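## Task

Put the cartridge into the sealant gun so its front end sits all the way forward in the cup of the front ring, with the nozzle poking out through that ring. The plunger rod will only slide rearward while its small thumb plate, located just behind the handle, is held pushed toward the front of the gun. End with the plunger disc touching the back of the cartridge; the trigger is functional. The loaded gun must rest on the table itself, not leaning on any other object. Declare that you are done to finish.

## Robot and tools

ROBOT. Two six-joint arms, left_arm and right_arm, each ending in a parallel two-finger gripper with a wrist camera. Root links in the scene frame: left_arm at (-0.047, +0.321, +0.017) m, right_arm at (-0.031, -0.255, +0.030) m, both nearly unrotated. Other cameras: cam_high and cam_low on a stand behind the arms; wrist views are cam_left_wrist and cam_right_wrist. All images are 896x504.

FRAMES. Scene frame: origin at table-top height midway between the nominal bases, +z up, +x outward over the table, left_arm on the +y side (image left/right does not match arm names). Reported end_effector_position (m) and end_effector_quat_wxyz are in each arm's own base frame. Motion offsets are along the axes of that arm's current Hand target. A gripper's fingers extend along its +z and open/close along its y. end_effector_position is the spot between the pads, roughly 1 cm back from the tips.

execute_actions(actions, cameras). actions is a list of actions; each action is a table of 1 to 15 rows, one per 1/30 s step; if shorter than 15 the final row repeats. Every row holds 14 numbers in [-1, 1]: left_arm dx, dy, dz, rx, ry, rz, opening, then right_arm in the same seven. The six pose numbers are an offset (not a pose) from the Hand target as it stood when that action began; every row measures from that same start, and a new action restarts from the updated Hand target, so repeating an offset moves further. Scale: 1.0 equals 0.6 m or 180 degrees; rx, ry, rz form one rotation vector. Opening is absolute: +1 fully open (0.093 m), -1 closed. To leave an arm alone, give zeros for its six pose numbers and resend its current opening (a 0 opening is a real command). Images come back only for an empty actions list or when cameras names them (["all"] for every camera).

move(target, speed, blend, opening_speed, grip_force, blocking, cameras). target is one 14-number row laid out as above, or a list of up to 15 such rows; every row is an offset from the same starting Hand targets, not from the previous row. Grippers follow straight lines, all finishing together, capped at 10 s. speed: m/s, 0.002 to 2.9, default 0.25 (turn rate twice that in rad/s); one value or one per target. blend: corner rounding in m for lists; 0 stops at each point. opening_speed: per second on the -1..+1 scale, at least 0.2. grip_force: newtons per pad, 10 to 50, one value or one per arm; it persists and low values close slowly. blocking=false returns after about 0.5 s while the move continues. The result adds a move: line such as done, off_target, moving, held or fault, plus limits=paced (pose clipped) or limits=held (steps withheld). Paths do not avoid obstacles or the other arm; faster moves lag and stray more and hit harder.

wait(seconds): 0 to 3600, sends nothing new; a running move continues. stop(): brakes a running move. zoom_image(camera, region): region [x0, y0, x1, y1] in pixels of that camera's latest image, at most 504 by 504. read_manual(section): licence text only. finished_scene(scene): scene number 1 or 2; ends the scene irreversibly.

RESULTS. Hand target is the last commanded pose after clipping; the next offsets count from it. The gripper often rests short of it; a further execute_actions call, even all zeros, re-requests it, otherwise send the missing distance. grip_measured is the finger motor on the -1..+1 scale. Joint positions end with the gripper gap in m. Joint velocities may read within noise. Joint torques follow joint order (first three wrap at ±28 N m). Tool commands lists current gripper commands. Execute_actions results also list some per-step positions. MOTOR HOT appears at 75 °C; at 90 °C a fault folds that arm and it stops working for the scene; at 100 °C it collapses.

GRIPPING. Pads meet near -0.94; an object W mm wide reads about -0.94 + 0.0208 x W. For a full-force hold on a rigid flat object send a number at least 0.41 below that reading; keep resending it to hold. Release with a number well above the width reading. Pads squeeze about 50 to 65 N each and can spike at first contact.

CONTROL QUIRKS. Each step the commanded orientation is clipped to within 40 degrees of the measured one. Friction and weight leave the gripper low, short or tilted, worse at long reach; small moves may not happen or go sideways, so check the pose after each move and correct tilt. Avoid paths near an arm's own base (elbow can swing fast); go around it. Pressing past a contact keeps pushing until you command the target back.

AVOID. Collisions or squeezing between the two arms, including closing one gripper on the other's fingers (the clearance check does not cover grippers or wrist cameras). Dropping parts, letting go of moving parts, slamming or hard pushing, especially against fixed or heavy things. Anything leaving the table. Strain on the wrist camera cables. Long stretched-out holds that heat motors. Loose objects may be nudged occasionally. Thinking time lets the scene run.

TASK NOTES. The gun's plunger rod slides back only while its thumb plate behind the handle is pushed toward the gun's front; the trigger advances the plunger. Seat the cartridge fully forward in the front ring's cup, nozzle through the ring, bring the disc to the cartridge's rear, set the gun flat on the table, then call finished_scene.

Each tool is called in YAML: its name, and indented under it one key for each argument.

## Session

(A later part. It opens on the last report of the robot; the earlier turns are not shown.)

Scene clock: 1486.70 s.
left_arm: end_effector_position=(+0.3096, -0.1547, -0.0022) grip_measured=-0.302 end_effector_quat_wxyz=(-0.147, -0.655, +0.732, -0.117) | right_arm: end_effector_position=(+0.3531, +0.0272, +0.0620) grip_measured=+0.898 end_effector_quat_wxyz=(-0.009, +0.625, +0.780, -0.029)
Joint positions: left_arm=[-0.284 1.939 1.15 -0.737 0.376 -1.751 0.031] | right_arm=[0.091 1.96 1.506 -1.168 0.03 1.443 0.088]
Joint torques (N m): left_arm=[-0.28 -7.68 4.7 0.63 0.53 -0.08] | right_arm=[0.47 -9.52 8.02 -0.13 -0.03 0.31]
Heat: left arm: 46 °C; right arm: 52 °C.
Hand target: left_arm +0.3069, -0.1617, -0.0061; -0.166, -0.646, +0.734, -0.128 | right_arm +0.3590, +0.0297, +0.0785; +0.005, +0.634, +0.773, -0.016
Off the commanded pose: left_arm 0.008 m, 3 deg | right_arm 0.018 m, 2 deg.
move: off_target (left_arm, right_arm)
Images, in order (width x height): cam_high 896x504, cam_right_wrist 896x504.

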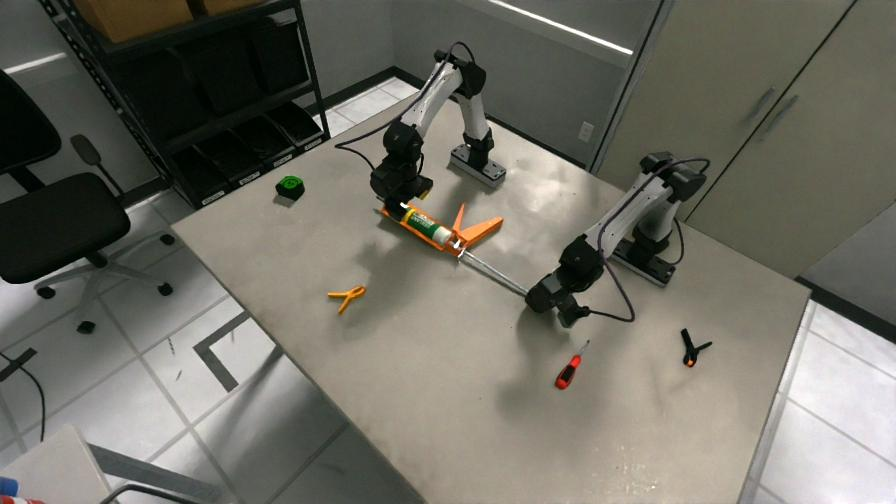

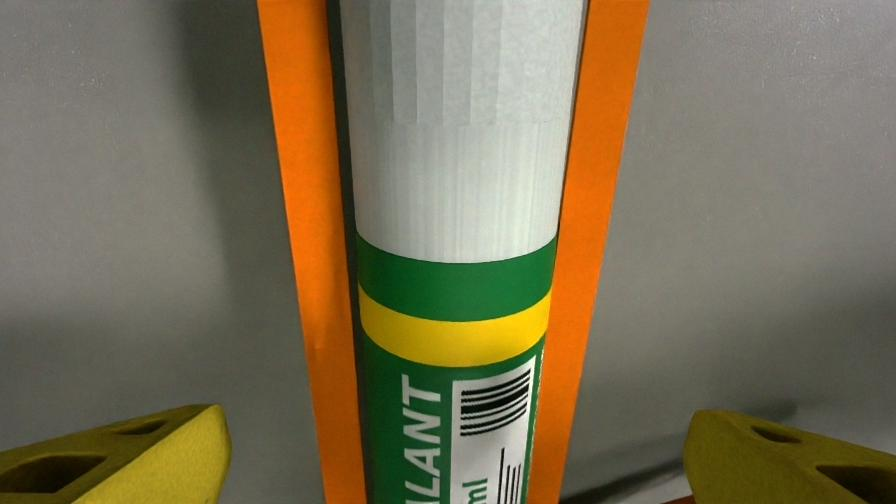

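move:
  target: [0,0,0,0,0,0,-0.85,0.2,0,-0.09,0,0,0,0.9]
  speed: 0.2
  cameras: ["cam_right_wrist","cam_high"]

zoom_image:
  camera: "cam_right_wrist"
  region: [320, 100, 600, 400]

Scene clock: 1492.27 s.
left_arm: end_effector_position=(+0.3096, -0.1547, -0.0022) grip_measured=-0.302 end_effector_quat_wxyz=(-0.147, -0.655, +0.732, -0.117) | right_arm: end_effector_position=(+0.3336, +0.1462, +0.1271) grip_measured=+0.898 end_effector_quat_wxyz=(+0.007, +0.625, +0.781, -0.014)
Joint positions: left_arm=[-0.284 1.939 1.15 -0.737 0.376 -1.751 0.031] | right_arm=[0.425 1.945 1.746 -1.389 0.025 1.774 0.088]
Joint torques (N m): left_arm=[-0.27 -7.71 4.74 0.62 0.52 -0.06] | right_arm=[0.31 -6.19 8.4 -0.08 -0.05 0.34]
Heat: left arm: 46 °C; right arm: 53 °C.
Hand target: left_arm +0.3069, -0.1617, -0.0061; -0.166, -0.646, +0.734, -0.128 | right_arm +0.3361, +0.1488, +0.1291; +0.005, +0.634, +0.773, -0.016
Off the commanded pose: left_arm 0.008 m, 3 deg | right_arm 0.004 m, 1 deg.
move: done
Images, in order (width x height): cam_high 896x504, cam_right_wrist 896x504.

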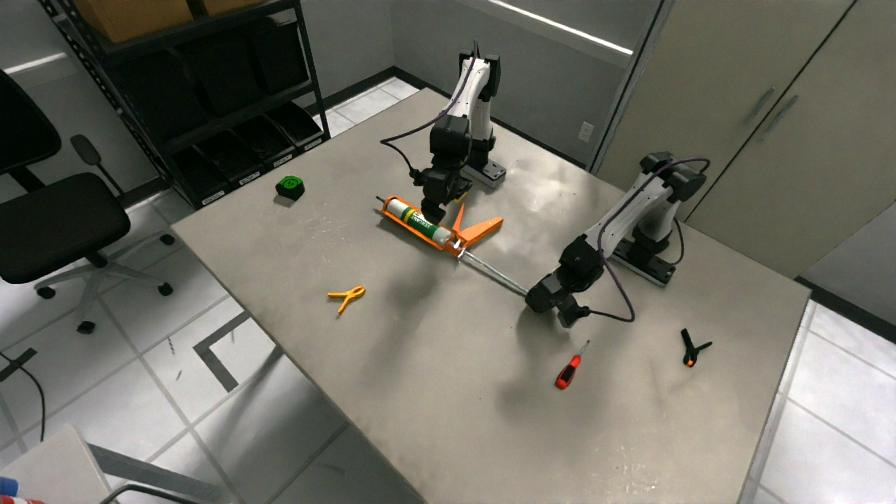

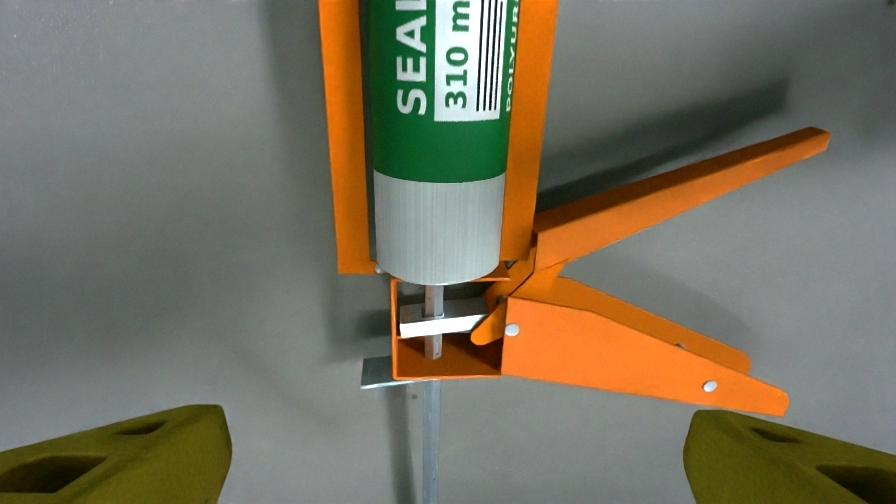

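Scaled by 1.680 from the camera's image (finer frame: 1280x720).

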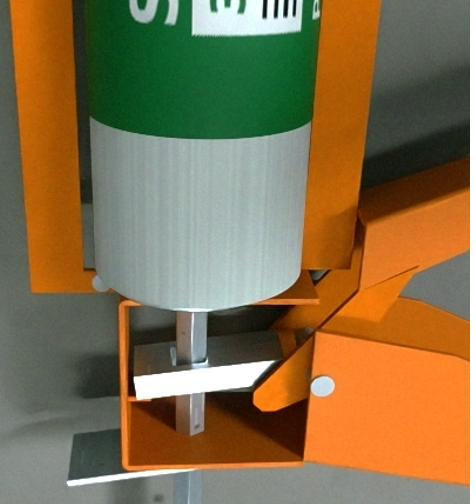

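move:
  target: [0,0,0,0,0,0,-0.85,0.1,0,-0.03,0,0,0,0.9]
  speed: 0.15
  cameras: ["cam_right_wrist","cam_high"]

zoom_image:
  camera: "cam_right_wrist"
  region: [300, 20, 580, 320]

Scene clock: 1504.67 s.
left_arm: end_effector_position=(+0.3096, -0.1547, -0.0022) grip_measured=-0.302 end_effector_quat_wxyz=(-0.147, -0.655, +0.732, -0.117) | right_arm: end_effector_position=(+0.3229, +0.2059, +0.1444) grip_measured=+0.898 end_effector_quat_wxyz=(+0.009, +0.624, +0.782, -0.013)
Joint positions: left_arm=[-0.284 1.939 1.15 -0.737 0.376 -1.751 0.031] | right_arm=[0.579 2.034 1.941 -1.496 0.025 1.926 0.088]
Joint torques (N m): left_arm=[-0.24 -7.68 4.72 0.63 0.53 -0.08] | right_arm=[0.25 -6.82 8.18 -0.15 -0.07 0.3]
Heat: left arm: 46 °C; right arm: 53 °C.
Hand target: left_arm +0.3069, -0.1617, -0.0061; -0.166, -0.646, +0.734, -0.128 | right_arm +0.3244, +0.2083, +0.1453; +0.005, +0.634, +0.773, -0.016
Off the commanded pose: left_arm 0.008 m, 3 deg | right_arm 0.003 m, 2 deg.
move: done
Images, in order (width x height): cam_high 896x504, cam_right_wrist 896x504.

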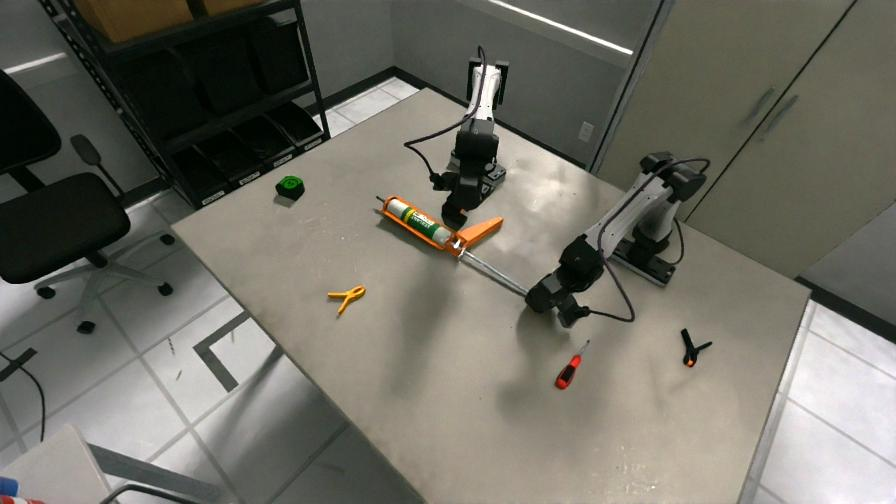

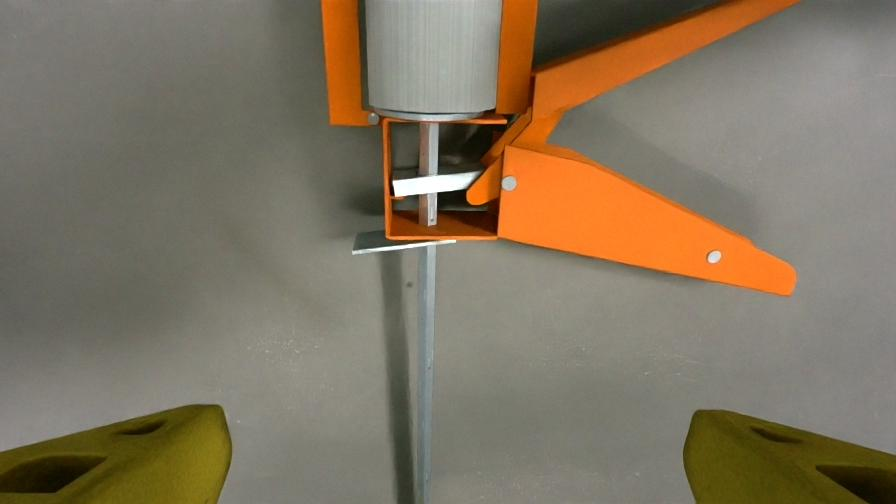

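Scaled by 1.680 from the camera's image (finer frame: 1280x720).

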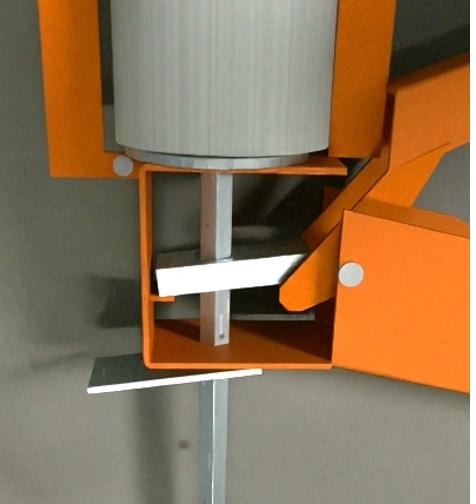

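move:
  target: [0,0,0,0,0,0,-0.85,0.06,0,-0.0,0,0,0,0.9]
  speed: 0.15
  cameras: ["cam_right_wrist"]

zoom_image:
  camera: "cam_right_wrist"
  region: [340, 0, 540, 200]

Scene clock: 1511.77 s.
left_arm: end_effector_position=(+0.3096, -0.1547, -0.0022) grip_measured=-0.302 end_effector_quat_wxyz=(-0.147, -0.655, +0.732, -0.117) | right_arm: end_effector_position=(+0.3160, +0.2416, +0.1440) grip_measured=+0.898 end_effector_quat_wxyz=(+0.004, +0.611, +0.792, -0.010)
Joint positions: left_arm=[-0.284 1.939 1.15 -0.737 0.376 -1.751 0.031] | right_arm=[0.658 2.101 2.041 -1.527 0.013 1.972 0.088]
Joint torques (N m): left_arm=[-0.25 -7.68 4.72 0.63 0.54 -0.08] | right_arm=[-0.13 -6.94 8.2 -0.14 -0.09 0.32]
Heat: left arm: 46 °C; right arm: 53 °C.
Hand target: left_arm +0.3069, -0.1617, -0.0061; -0.166, -0.646, +0.734, -0.128 | right_arm +0.3173, +0.2435, +0.1443; +0.005, +0.634, +0.773, -0.016
Off the commanded pose: left_arm 0.008 m, 3 deg | right_arm 0.002 m, 3 deg.
joint sent to its limit (right arm) — joint 6 (wrist roll), upper limit. The joint targets still meet the commanded pose.
move: off_target (right_arm)

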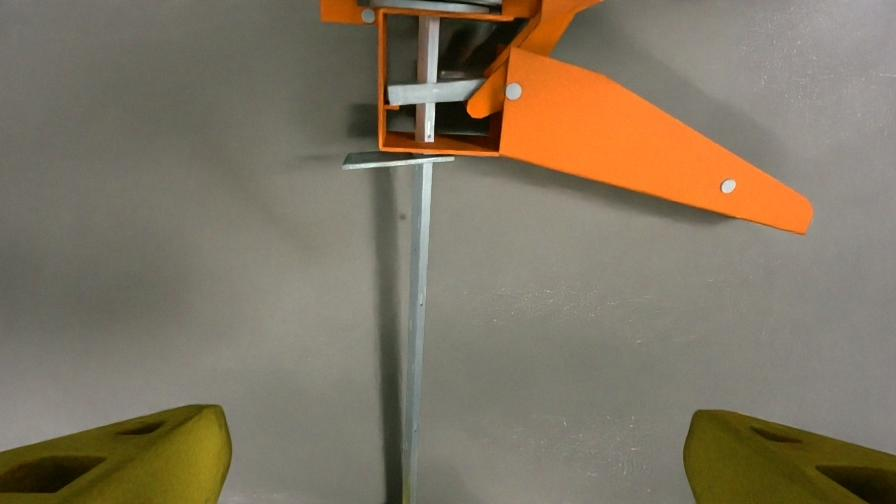

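Scaled by 2.520 from the camera's image (finer frame: 1280x720).

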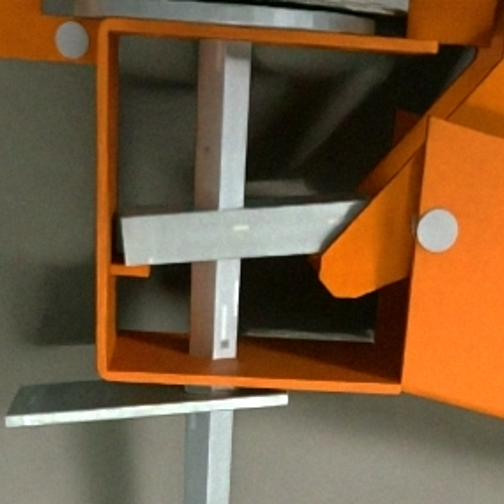

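move:
  target: [0,0,0,0,0,0,-0.85,-0.035,0,-0.0,0,0,0,0.9]
  speed: 0.15
  cameras: ["cam_right_wrist"]

zoom_image:
  camera: "cam_right_wrist"
  region: [340, 0, 540, 200]

Scene clock: 1520.87 s.
left_arm: end_effector_position=(+0.3096, -0.1547, -0.0022) grip_measured=-0.302 end_effector_quat_wxyz=(-0.147, -0.655, +0.732, -0.117) | right_arm: end_effector_position=(+0.3251, +0.2268, +0.1424) grip_measured=+0.898 end_effector_quat_wxyz=(+0.003, +0.628, +0.778, -0.013)
Joint positions: left_arm=[-0.284 1.939 1.15 -0.737 0.376 -1.751 0.031] | right_arm=[0.615 2.101 2.034 -1.527 0.013 1.972 0.088]
Joint torques (N m): left_arm=[-0.27 -7.65 4.68 0.61 0.53 -0.06] | right_arm=[0.01 -9.92 4.04 0.02 0.04 0.17]
Heat: left arm: 46 °C; right arm: 53 °C.
Hand target: left_arm +0.3069, -0.1617, -0.0061; -0.166, -0.646, +0.734, -0.128 | right_arm +0.3215, +0.2230, +0.1450; +0.005, +0.634, +0.773, -0.016
Off the commanded pose: left_arm 0.008 m, 3 deg | right_arm 0.006 m, 1 deg.
move: done

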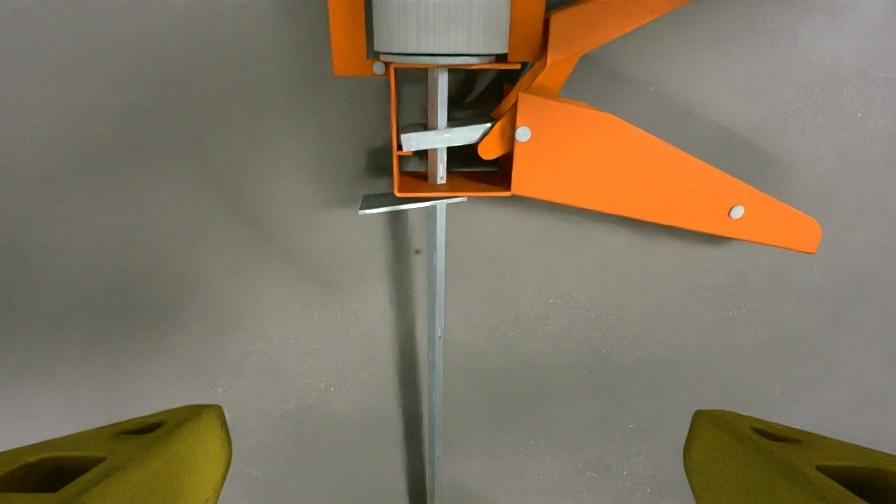

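Scaled by 2.520 from the camera's image (finer frame: 1280x720).

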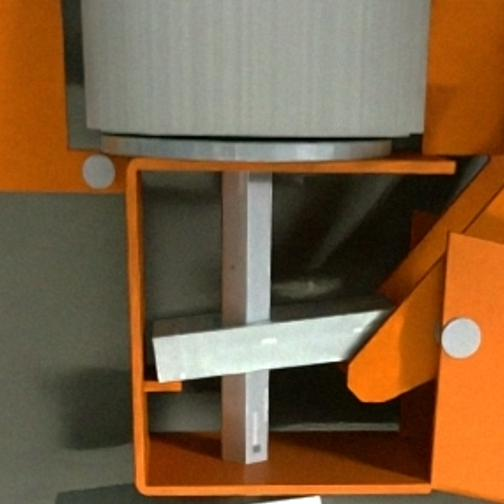

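move:
  target:
    - [0,0,0,0,0,0,-0.85,-0.524,0.0047,0.015,0,0,0,0.9]
    - [0,0,0,0,0,0,-0.85,-0.521,0.0047,0.132,0,0.231,0,0]
  speed: 0.25
  cameras: ["cam_right_wrist","cam_high"]

Scene clock: 1607.87 s.
left_arm: end_effector_position=(+0.3096, -0.1547, -0.0022) grip_measured=-0.302 end_effector_quat_wxyz=(-0.147, -0.655, +0.732, -0.117) | right_arm: end_effector_position=(+0.3928, -0.0913, +0.0814) grip_measured=+0.002 end_effector_quat_wxyz=(-0.178, +0.621, +0.729, +0.225)
Joint positions: left_arm=[-0.284 1.939 1.15 -0.737 0.376 -1.751 0.031] | right_arm=[-0.441 2.308 2.007 -1.524 -0.53 0.901 0.045]
Joint torques (N m): left_arm=[-0.29 -7.69 4.7 0.6 0.53 -0.08] | right_arm=[-0.13 -8.01 3.93 -0.6 -0.45 -0.14]
Heat: left arm: 47 °C; right arm: 59 °C.
Hand target: left_arm +0.3069, -0.1617, -0.0061; -0.166, -0.646, +0.734, -0.128 | right_arm +0.3849, -0.0853, +0.0745; -0.270, +0.598, +0.725, +0.210
Off the commanded pose: left_arm 0.008 m, 3 deg | right_arm 0.012 m, 11 deg.
joint sent to its limit (right arm) — joint 4 (wrist pitch), lower limit. The joint targets are off in orientation, not in position.
move: off_target (right_arm); target 2's new opening was sent with right_arm's hand 0.012 m and 11 deg from that target
Images, in order (width x height): cam_high 896x504, cam_right_wrist 896x504.

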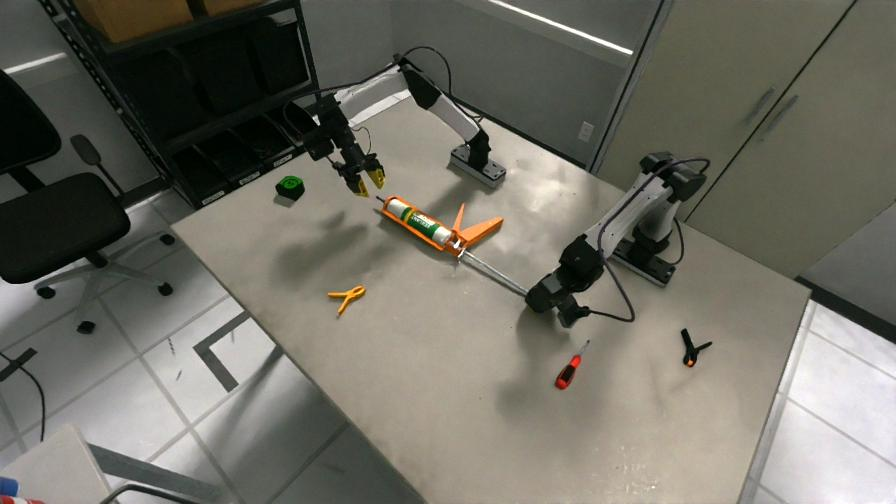

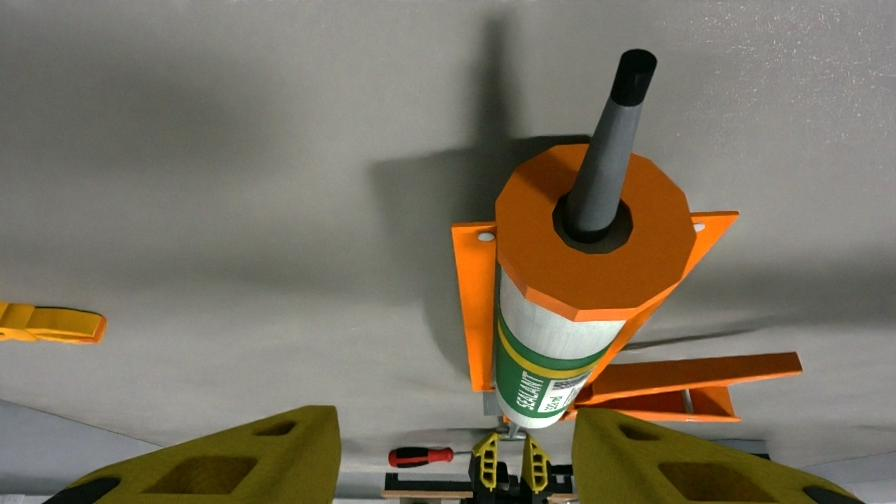

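zoom_image:
  camera: "cam_right_wrist"
  region: [480, 40, 720, 340]

Scaled by 1.680 from the camera's image (finer frame: 1280x720).

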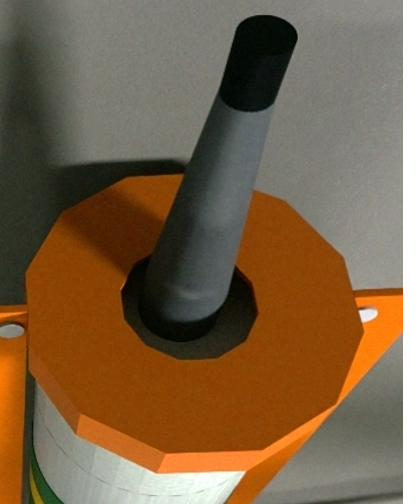

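move:
  target: [0.0221,-0.0068,0.0097,0,0,0,-0.85,0,0,0,0,0,0,0]
  speed: 0.05
  cameras: ["cam_right_wrist"]

move:
  target: [0,0,0,0,0,0,0.1,0,0,0,0,0,0,0]
  opening_speed: 0.8
  cameras: ["cam_left_wrist","cam_right_wrist"]

Scene clock: 1627.37 s.
left_arm: end_effector_position=(+0.3073, -0.1619, -0.0036) grip_measured=-0.302 end_effector_quat_wxyz=(-0.149, -0.655, +0.732, -0.115) | right_arm: end_effector_position=(+0.3928, -0.0913, +0.0814) grip_measured=+0.002 end_effector_quat_wxyz=(-0.178, +0.621, +0.729, +0.225)
Joint positions: left_arm=[-0.306 1.943 1.15 -0.729 0.376 -1.776 0.031] | right_arm=[-0.441 2.308 2.007 -1.524 -0.53 0.901 0.045]
Joint torques (N m): left_arm=[-1.95 -6.68 6.78 0.64 0.51 -0.29] | right_arm=[0.01 -8.05 4.01 -0.58 -0.45 -0.12]
Heat: left arm: 47 °C; right arm: 56 °C.
Hand target: left_arm +0.3090, -0.1766, -0.0061; -0.166, -0.646, +0.734, -0.128 | right_arm +0.3849, -0.0853, +0.0745; -0.270, +0.598, +0.725, +0.210
Off the commanded pose: left_arm 0.015 m, 3 deg | right_arm 0.012 m, 11 deg.
joint sent to its limit (right arm) — joint 4 (wrist pitch), lower limit. The joint targets are off in orientation, not in position.
move: off_target (left_arm)

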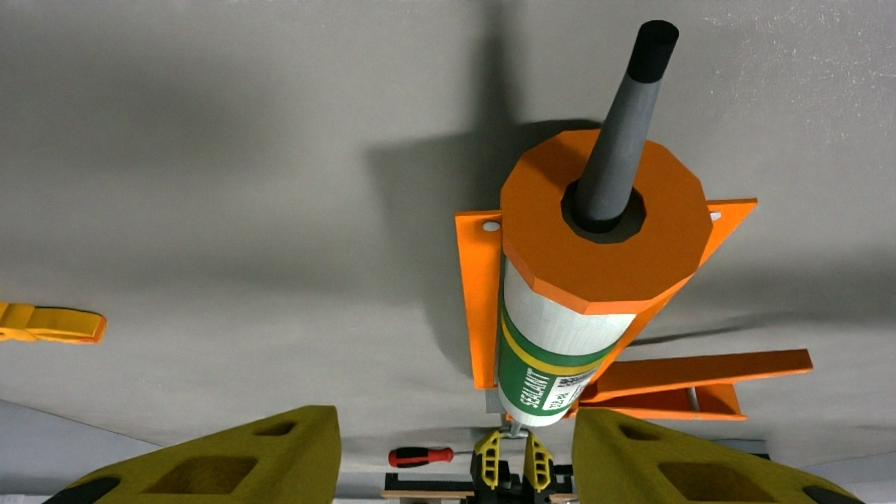

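Scene clock: 1629.23 s.
left_arm: end_effector_position=(+0.3025, -0.1616, -0.0033) grip_measured=+0.097 end_effector_quat_wxyz=(-0.157, -0.657, +0.730, -0.108) | right_arm: end_effector_position=(+0.3928, -0.0913, +0.0814) grip_measured=+0.002 end_effector_quat_wxyz=(-0.178, +0.621, +0.729, +0.225)
Joint positions: left_arm=[-0.306 1.943 1.15 -0.749 0.383 -1.777 0.05] | right_arm=[-0.441 2.308 2.007 -1.524 -0.53 0.901 0.045]
Joint torques (N m): left_arm=[-1.96 -6.64 6.69 0.81 0.45 -0.27] | right_arm=[-0.06 -7.97 4.11 -0.6 -0.47 -0.12]
Heat: left arm: 47 °C; right arm: 56 °C.
Hand target: left_arm +0.3090, -0.1766, -0.0061; -0.166, -0.646, +0.734, -0.128 | right_arm +0.3849, -0.0853, +0.0745; -0.270, +0.598, +0.725, +0.210
Off the commanded pose: left_arm 0.017 m, 3 deg | right_arm 0.012 m, 11 deg.
joint sent to its limit (right arm) — joint 4 (wrist pitch), lower limit. The joint targets are off in orientation, not in position.
move: done

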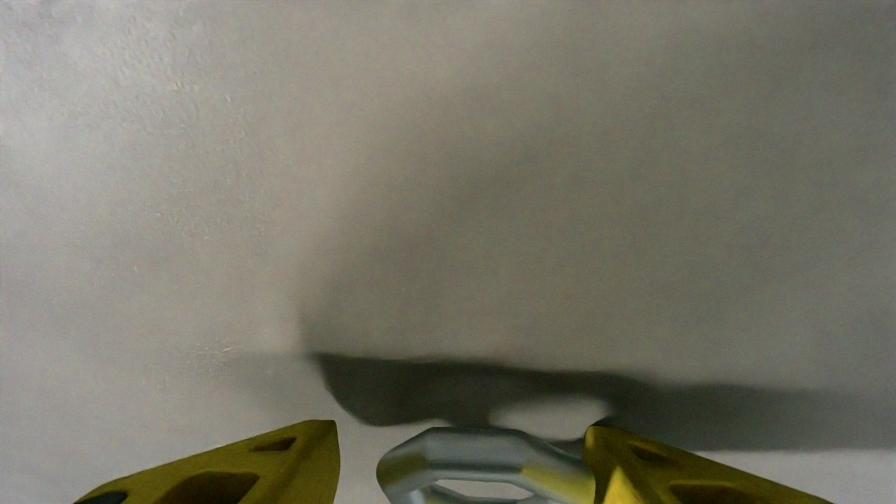

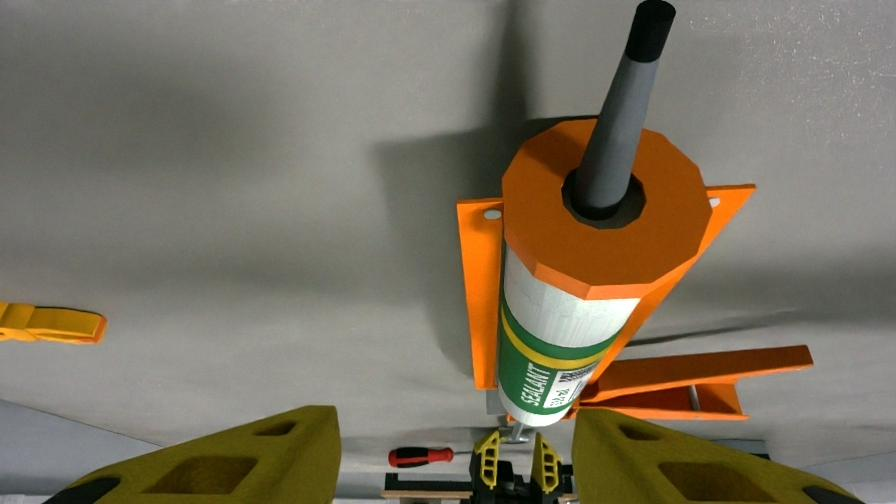

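move:
  target:
    - [0,0,-0.02,0,0,0,0.1,0,0,0,0,0,0,0]
    - [0,0,-0.25,0,0,0,0.1,0,0,0,0,0,0,0]
  speed: [0.04,0.2]
  cameras: ["cam_high","cam_right_wrist"]

zoom_image:
  camera: "cam_right_wrist"
  region: [480, 0, 720, 300]

Scene clock: 1635.67 s.
left_arm: end_effector_position=(+0.3169, -0.1154, +0.1217) grip_measured=+0.098 end_effector_quat_wxyz=(-0.163, -0.648, +0.735, -0.118) | right_arm: end_effector_position=(+0.3928, -0.0913, +0.0814) grip_measured=+0.002 end_effector_quat_wxyz=(-0.178, +0.621, +0.729, +0.225)
Joint positions: left_arm=[-0.152 1.824 1.51 -1.287 0.403 -1.59 0.05] | right_arm=[-0.441 2.308 2.007 -1.524 -0.53 0.901 0.045]
Joint torques (N m): left_arm=[0.65 -8.49 9.09 -0.02 0.27 -0.09] | right_arm=[0.01 -8.08 4.14 -0.59 -0.47 -0.14]
Heat: left arm: 48 °C; right arm: 56 °C.
Hand target: left_arm +0.3207, -0.1163, +0.1307; -0.166, -0.646, +0.734, -0.128 | right_arm +0.3849, -0.0853, +0.0745; -0.270, +0.598, +0.725, +0.210
Off the commanded pose: left_arm 0.010 m, 1 deg | right_arm 0.012 m, 11 deg.
joint sent to its limit (right arm) — joint 4 (wrist pitch), lower limit. The joint targets are off in orientation, not in position.
move: done

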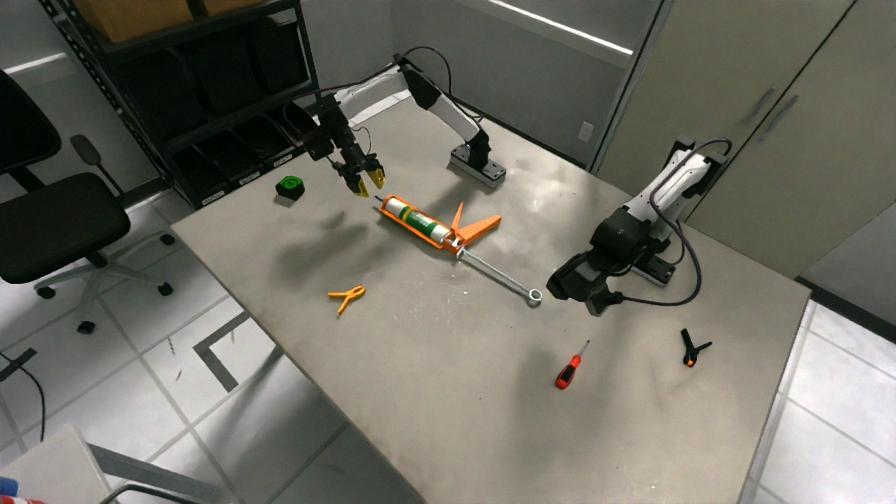

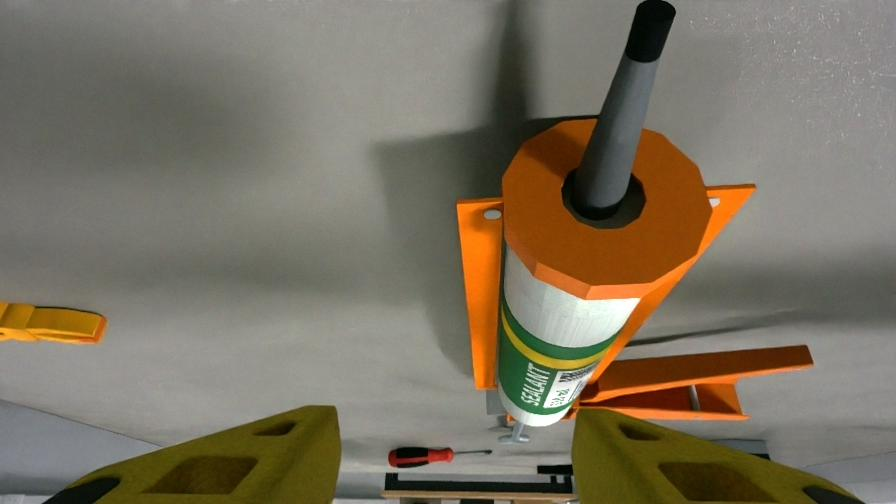

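Scaled by 1.680 from the camera's image (finer frame: 1280x720).

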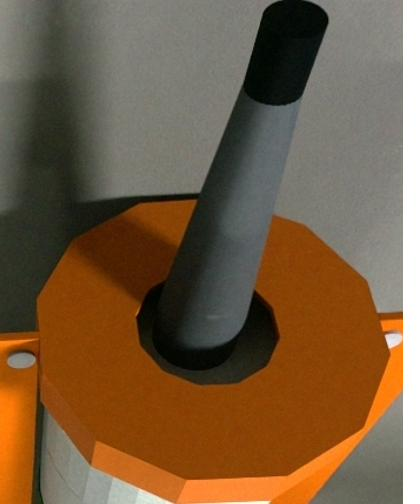

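move:
  target:
    - [0,0,0,0,0,0,0.1,0.0755,-0.002,-0.09,0,-0.231,0,0]
    - [0,0,0,0,0,0,0.1,0.458,-0.0097,0.2315,0,-0.231,0,0]
  speed: 0.25
  blend: 0.03
  cameras: ["cam_high","cam_right_wrist"]

zoom_image:
  camera: "cam_right_wrist"
  region: [340, 0, 540, 200]

Scene clock: 1648.80 s.
left_arm: end_effector_position=(+0.3169, -0.1154, +0.1217) grip_measured=+0.098 end_effector_quat_wxyz=(-0.163, -0.648, +0.735, -0.118) | right_arm: end_effector_position=(+0.3175, +0.2084, +0.1436) grip_measured=+0.002 end_effector_quat_wxyz=(-0.004, +0.624, +0.781, -0.009)
Joint positions: left_arm=[-0.152 1.824 1.51 -1.287 0.403 -1.59 0.05] | right_arm=[0.58 2.021 1.919 -1.489 -0.001 1.929 0.045]
Joint torques (N m): left_arm=[0.58 -8.43 9.09 -0.02 0.25 -0.1] | right_arm=[0.36 -6.61 8.24 -0.14 0.13 0.31]
Heat: left arm: 49 °C; right arm: 55 °C.
Hand target: left_arm +0.3207, -0.1163, +0.1307; -0.166, -0.646, +0.734, -0.128 | right_arm +0.3215, +0.2077, +0.1447; +0.005, +0.634, +0.773, -0.016
Off the commanded pose: left_arm 0.010 m, 1 deg | right_arm 0.004 m, 2 deg.
move: done

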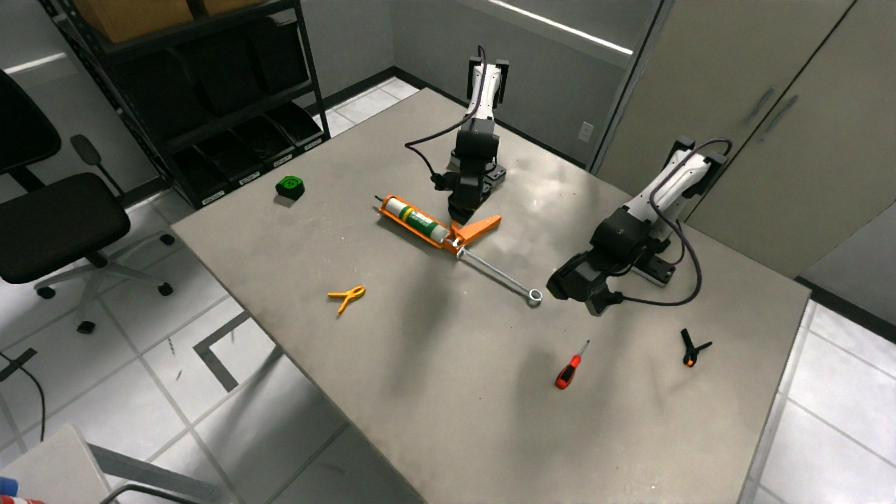

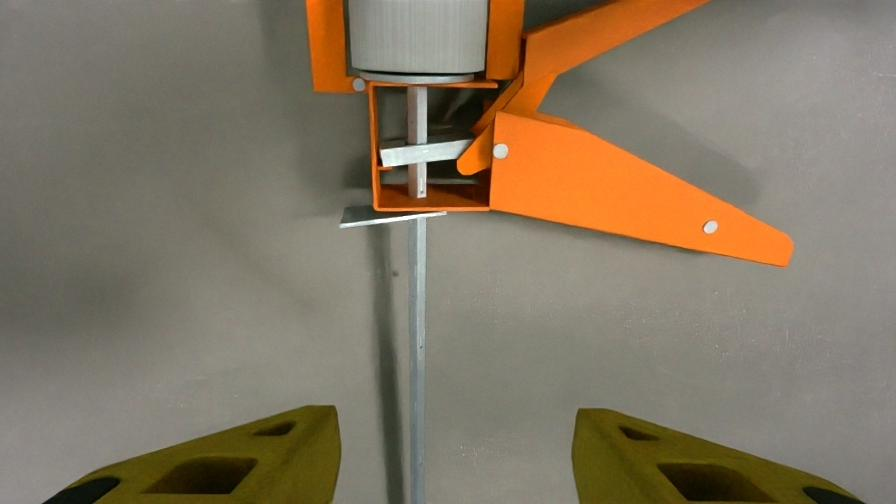

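Scaled by 2.520 from the camera's image (finer frame: 1280x720).

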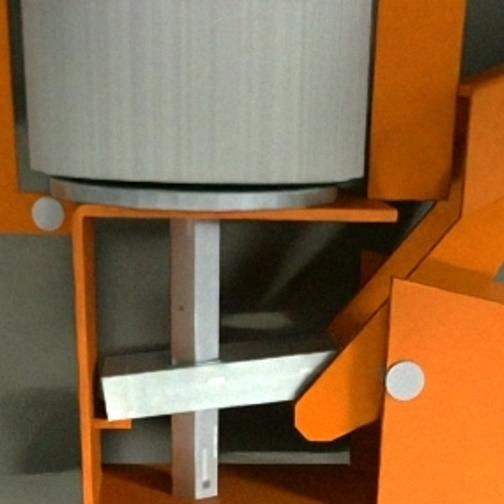

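move:
  target: [0,0,0,0,0,0,0.1,0.025,0.012,0.09,0,0,0,0]
  speed: 0.15
  cameras: ["cam_right_wrist"]

zoom_image:
  camera: "cam_right_wrist"
  region: [340, 0, 540, 130]

Scene clock: 1670.20 s.
left_arm: end_effector_position=(+0.3169, -0.1154, +0.1217) grip_measured=+0.098 end_effector_quat_wxyz=(-0.163, -0.648, +0.735, -0.118) | right_arm: end_effector_position=(+0.3203, +0.2215, +0.1006) grip_measured=+0.002 end_effector_quat_wxyz=(-0.005, +0.625, +0.780, -0.013)
Joint positions: left_arm=[-0.152 1.824 1.51 -1.287 0.403 -1.59 0.05] | right_arm=[0.605 2.06 1.805 -1.345 -0.001 1.955 0.045]
Joint torques (N m): left_arm=[0.59 -8.43 9.05 -0.02 0.25 -0.09] | right_arm=[0.44 -7.17 4.53 0.41 0.17 0.32]
Heat: left arm: 50 °C; right arm: 52 °C.
Hand target: left_arm +0.3207, -0.1163, +0.1307; -0.166, -0.646, +0.734, -0.128 | right_arm +0.3249, +0.2222, +0.0901; +0.005, +0.634, +0.773, -0.016
Off the commanded pose: left_arm 0.010 m, 1 deg | right_arm 0.011 m, 2 deg.
move: off_target (right_arm)

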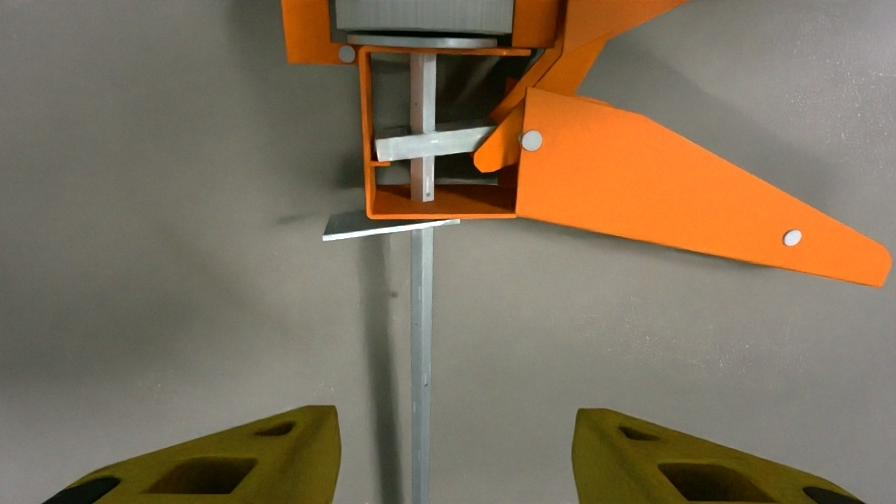

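Scaled by 2.520 from the camera's image (finer frame: 1280x720).

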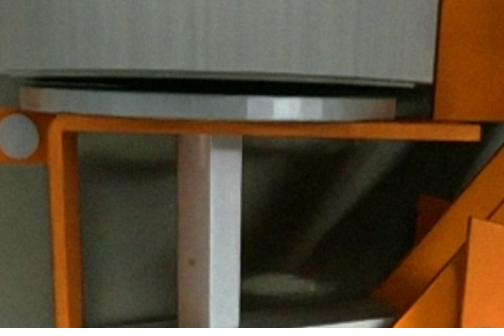

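move:
  target: [0,0,0,0,0,0,-1,-0.3258,-0.0098,0.0742,0,0,0,1]
  speed: 0.2
  cameras: ["cam_right_wrist"]

Scene clock: 1702.60 s.
left_arm: end_effector_position=(+0.3169, -0.1154, +0.1217) grip_measured=-0.973 end_effector_quat_wxyz=(-0.163, -0.648, +0.735, -0.118) | right_arm: end_effector_position=(+0.3521, +0.0301, +0.0460) grip_measured=+1.000 end_effector_quat_wxyz=(-0.012, +0.637, +0.770, -0.030)
Joint positions: left_arm=[-0.152 1.824 1.51 -1.287 0.403 -1.59 0] | right_arm=[0.097 1.98 1.468 -1.119 0.025 1.48 0.093]
Joint torques (N m): left_arm=[0.58 -8.49 9.09 -0.01 0.25 -0.09] | right_arm=[-0.34 -9.65 3.9 0.36 0.07 -0.15]
Heat: left arm: 50 °C; right arm: 52 °C.
Hand target: left_arm +0.3207, -0.1163, +0.1307; -0.166, -0.646, +0.734, -0.128 | right_arm +0.3571, +0.0281, +0.0513; +0.005, +0.634, +0.773, -0.016
Off the commanded pose: left_arm 0.010 m, 1 deg | right_arm 0.007 m, 3 deg.
move: off_target (right_arm)

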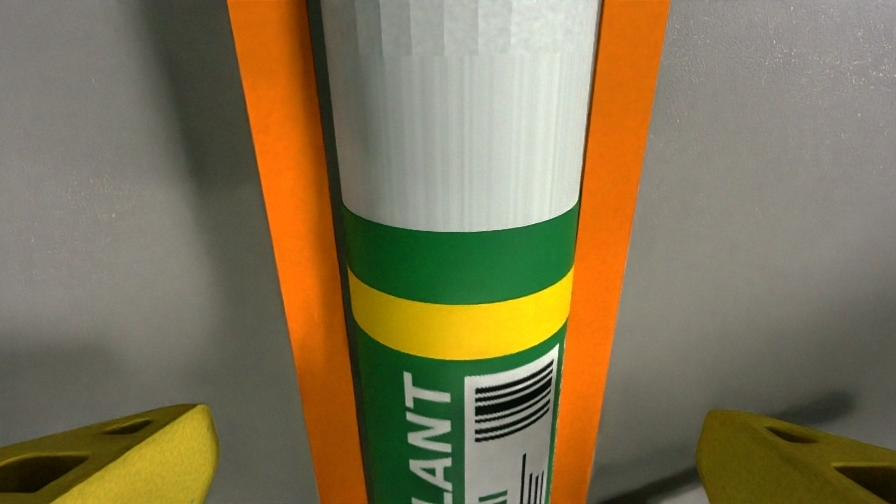

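move:
  target:
    - [-0.0617,0.0317,0.1025,0,0,0,-1,0,0,0.085,0,0,0,1]
    - [-0.0617,0.0317,0.1025,0,0,0,-1,0,0,0.085,0,0,0,0.16]
    - [-0.0967,0.0285,0.1927,0,0,0,-1,0,0,0.085,0,0,0,0.16]
  speed: 0.1
  opening_speed: 0.6
  cameras: ["cam_right_wrist","cam_left_wrist","cam_high"]

zoom_image:
  camera: "cam_high"
  region: [430, 220, 590, 320]

Scene clock: 1715.07 s.
left_arm: end_effector_position=(+0.3020, -0.1050, +0.0101) grip_measured=-0.973 end_effector_quat_wxyz=(-0.158, -0.646, +0.737, -0.125) | right_arm: end_effector_position=(+0.3548, +0.0289, +0.0102) grip_measured=+0.574 end_effector_quat_wxyz=(+0.003, +0.635, +0.772, -0.015)
Joint positions: left_arm=[-0.126 1.879 1.115 -0.832 0.405 -1.559 0] | right_arm=[0.093 1.997 1.343 -0.933 0.025 1.47 0.073]
Joint torques (N m): left_arm=[-0.29 -6.68 4.26 0.57 0.27 -0.18] | right_arm=[-0.47 -6.28 3.93 0.5 0.02 -0.14]
Heat: left arm: 51 °C; right arm: 53 °C.
Hand target: left_arm +0.3011, -0.1079, +0.0021; -0.166, -0.646, +0.734, -0.128 | right_arm +0.3565, +0.0265, +0.0003; +0.005, +0.634, +0.773, -0.016
Off the commanded pose: left_arm 0.009 m, 1 deg | right_arm 0.010 m, 0 deg.
move: done
Images, in order (width x height): cam_high 896x504, cam_left_wrist 896x504, cam_right_wrist 896x504.

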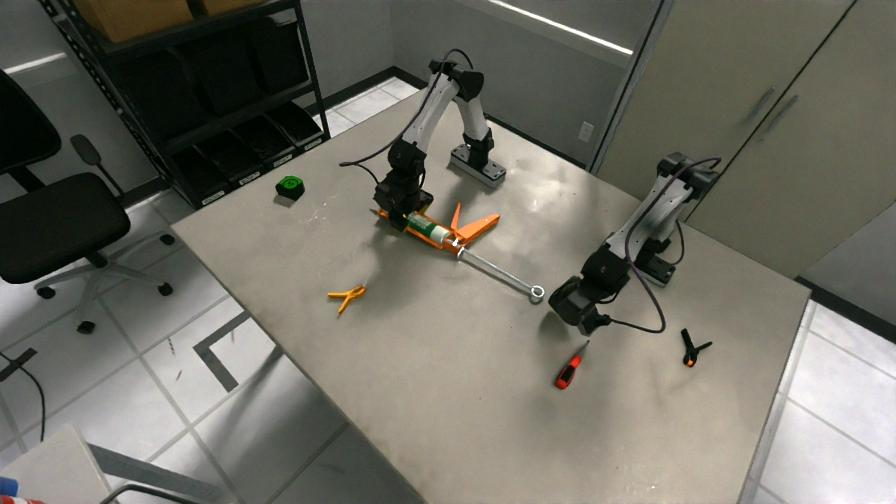

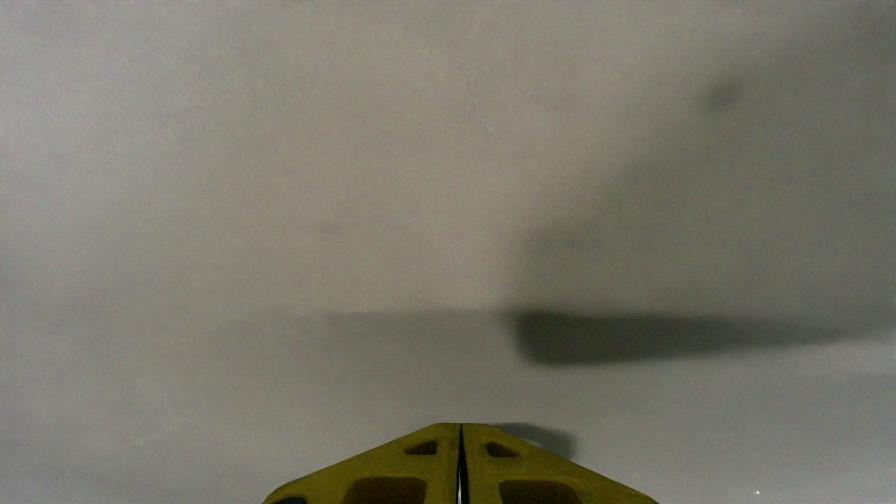

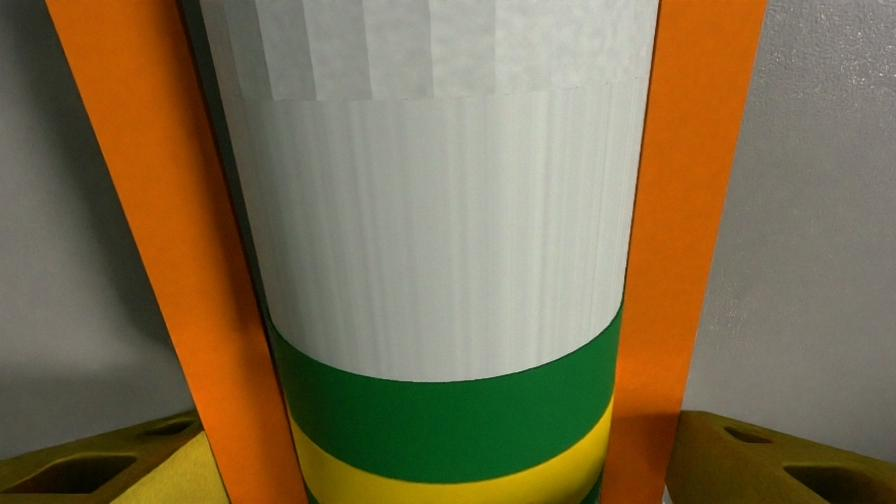

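Scaled by 3.150 from the camera's image (finer frame: 1280x720).

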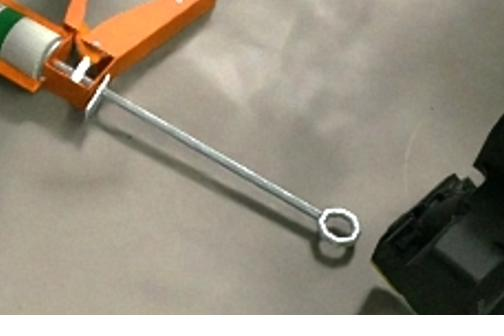

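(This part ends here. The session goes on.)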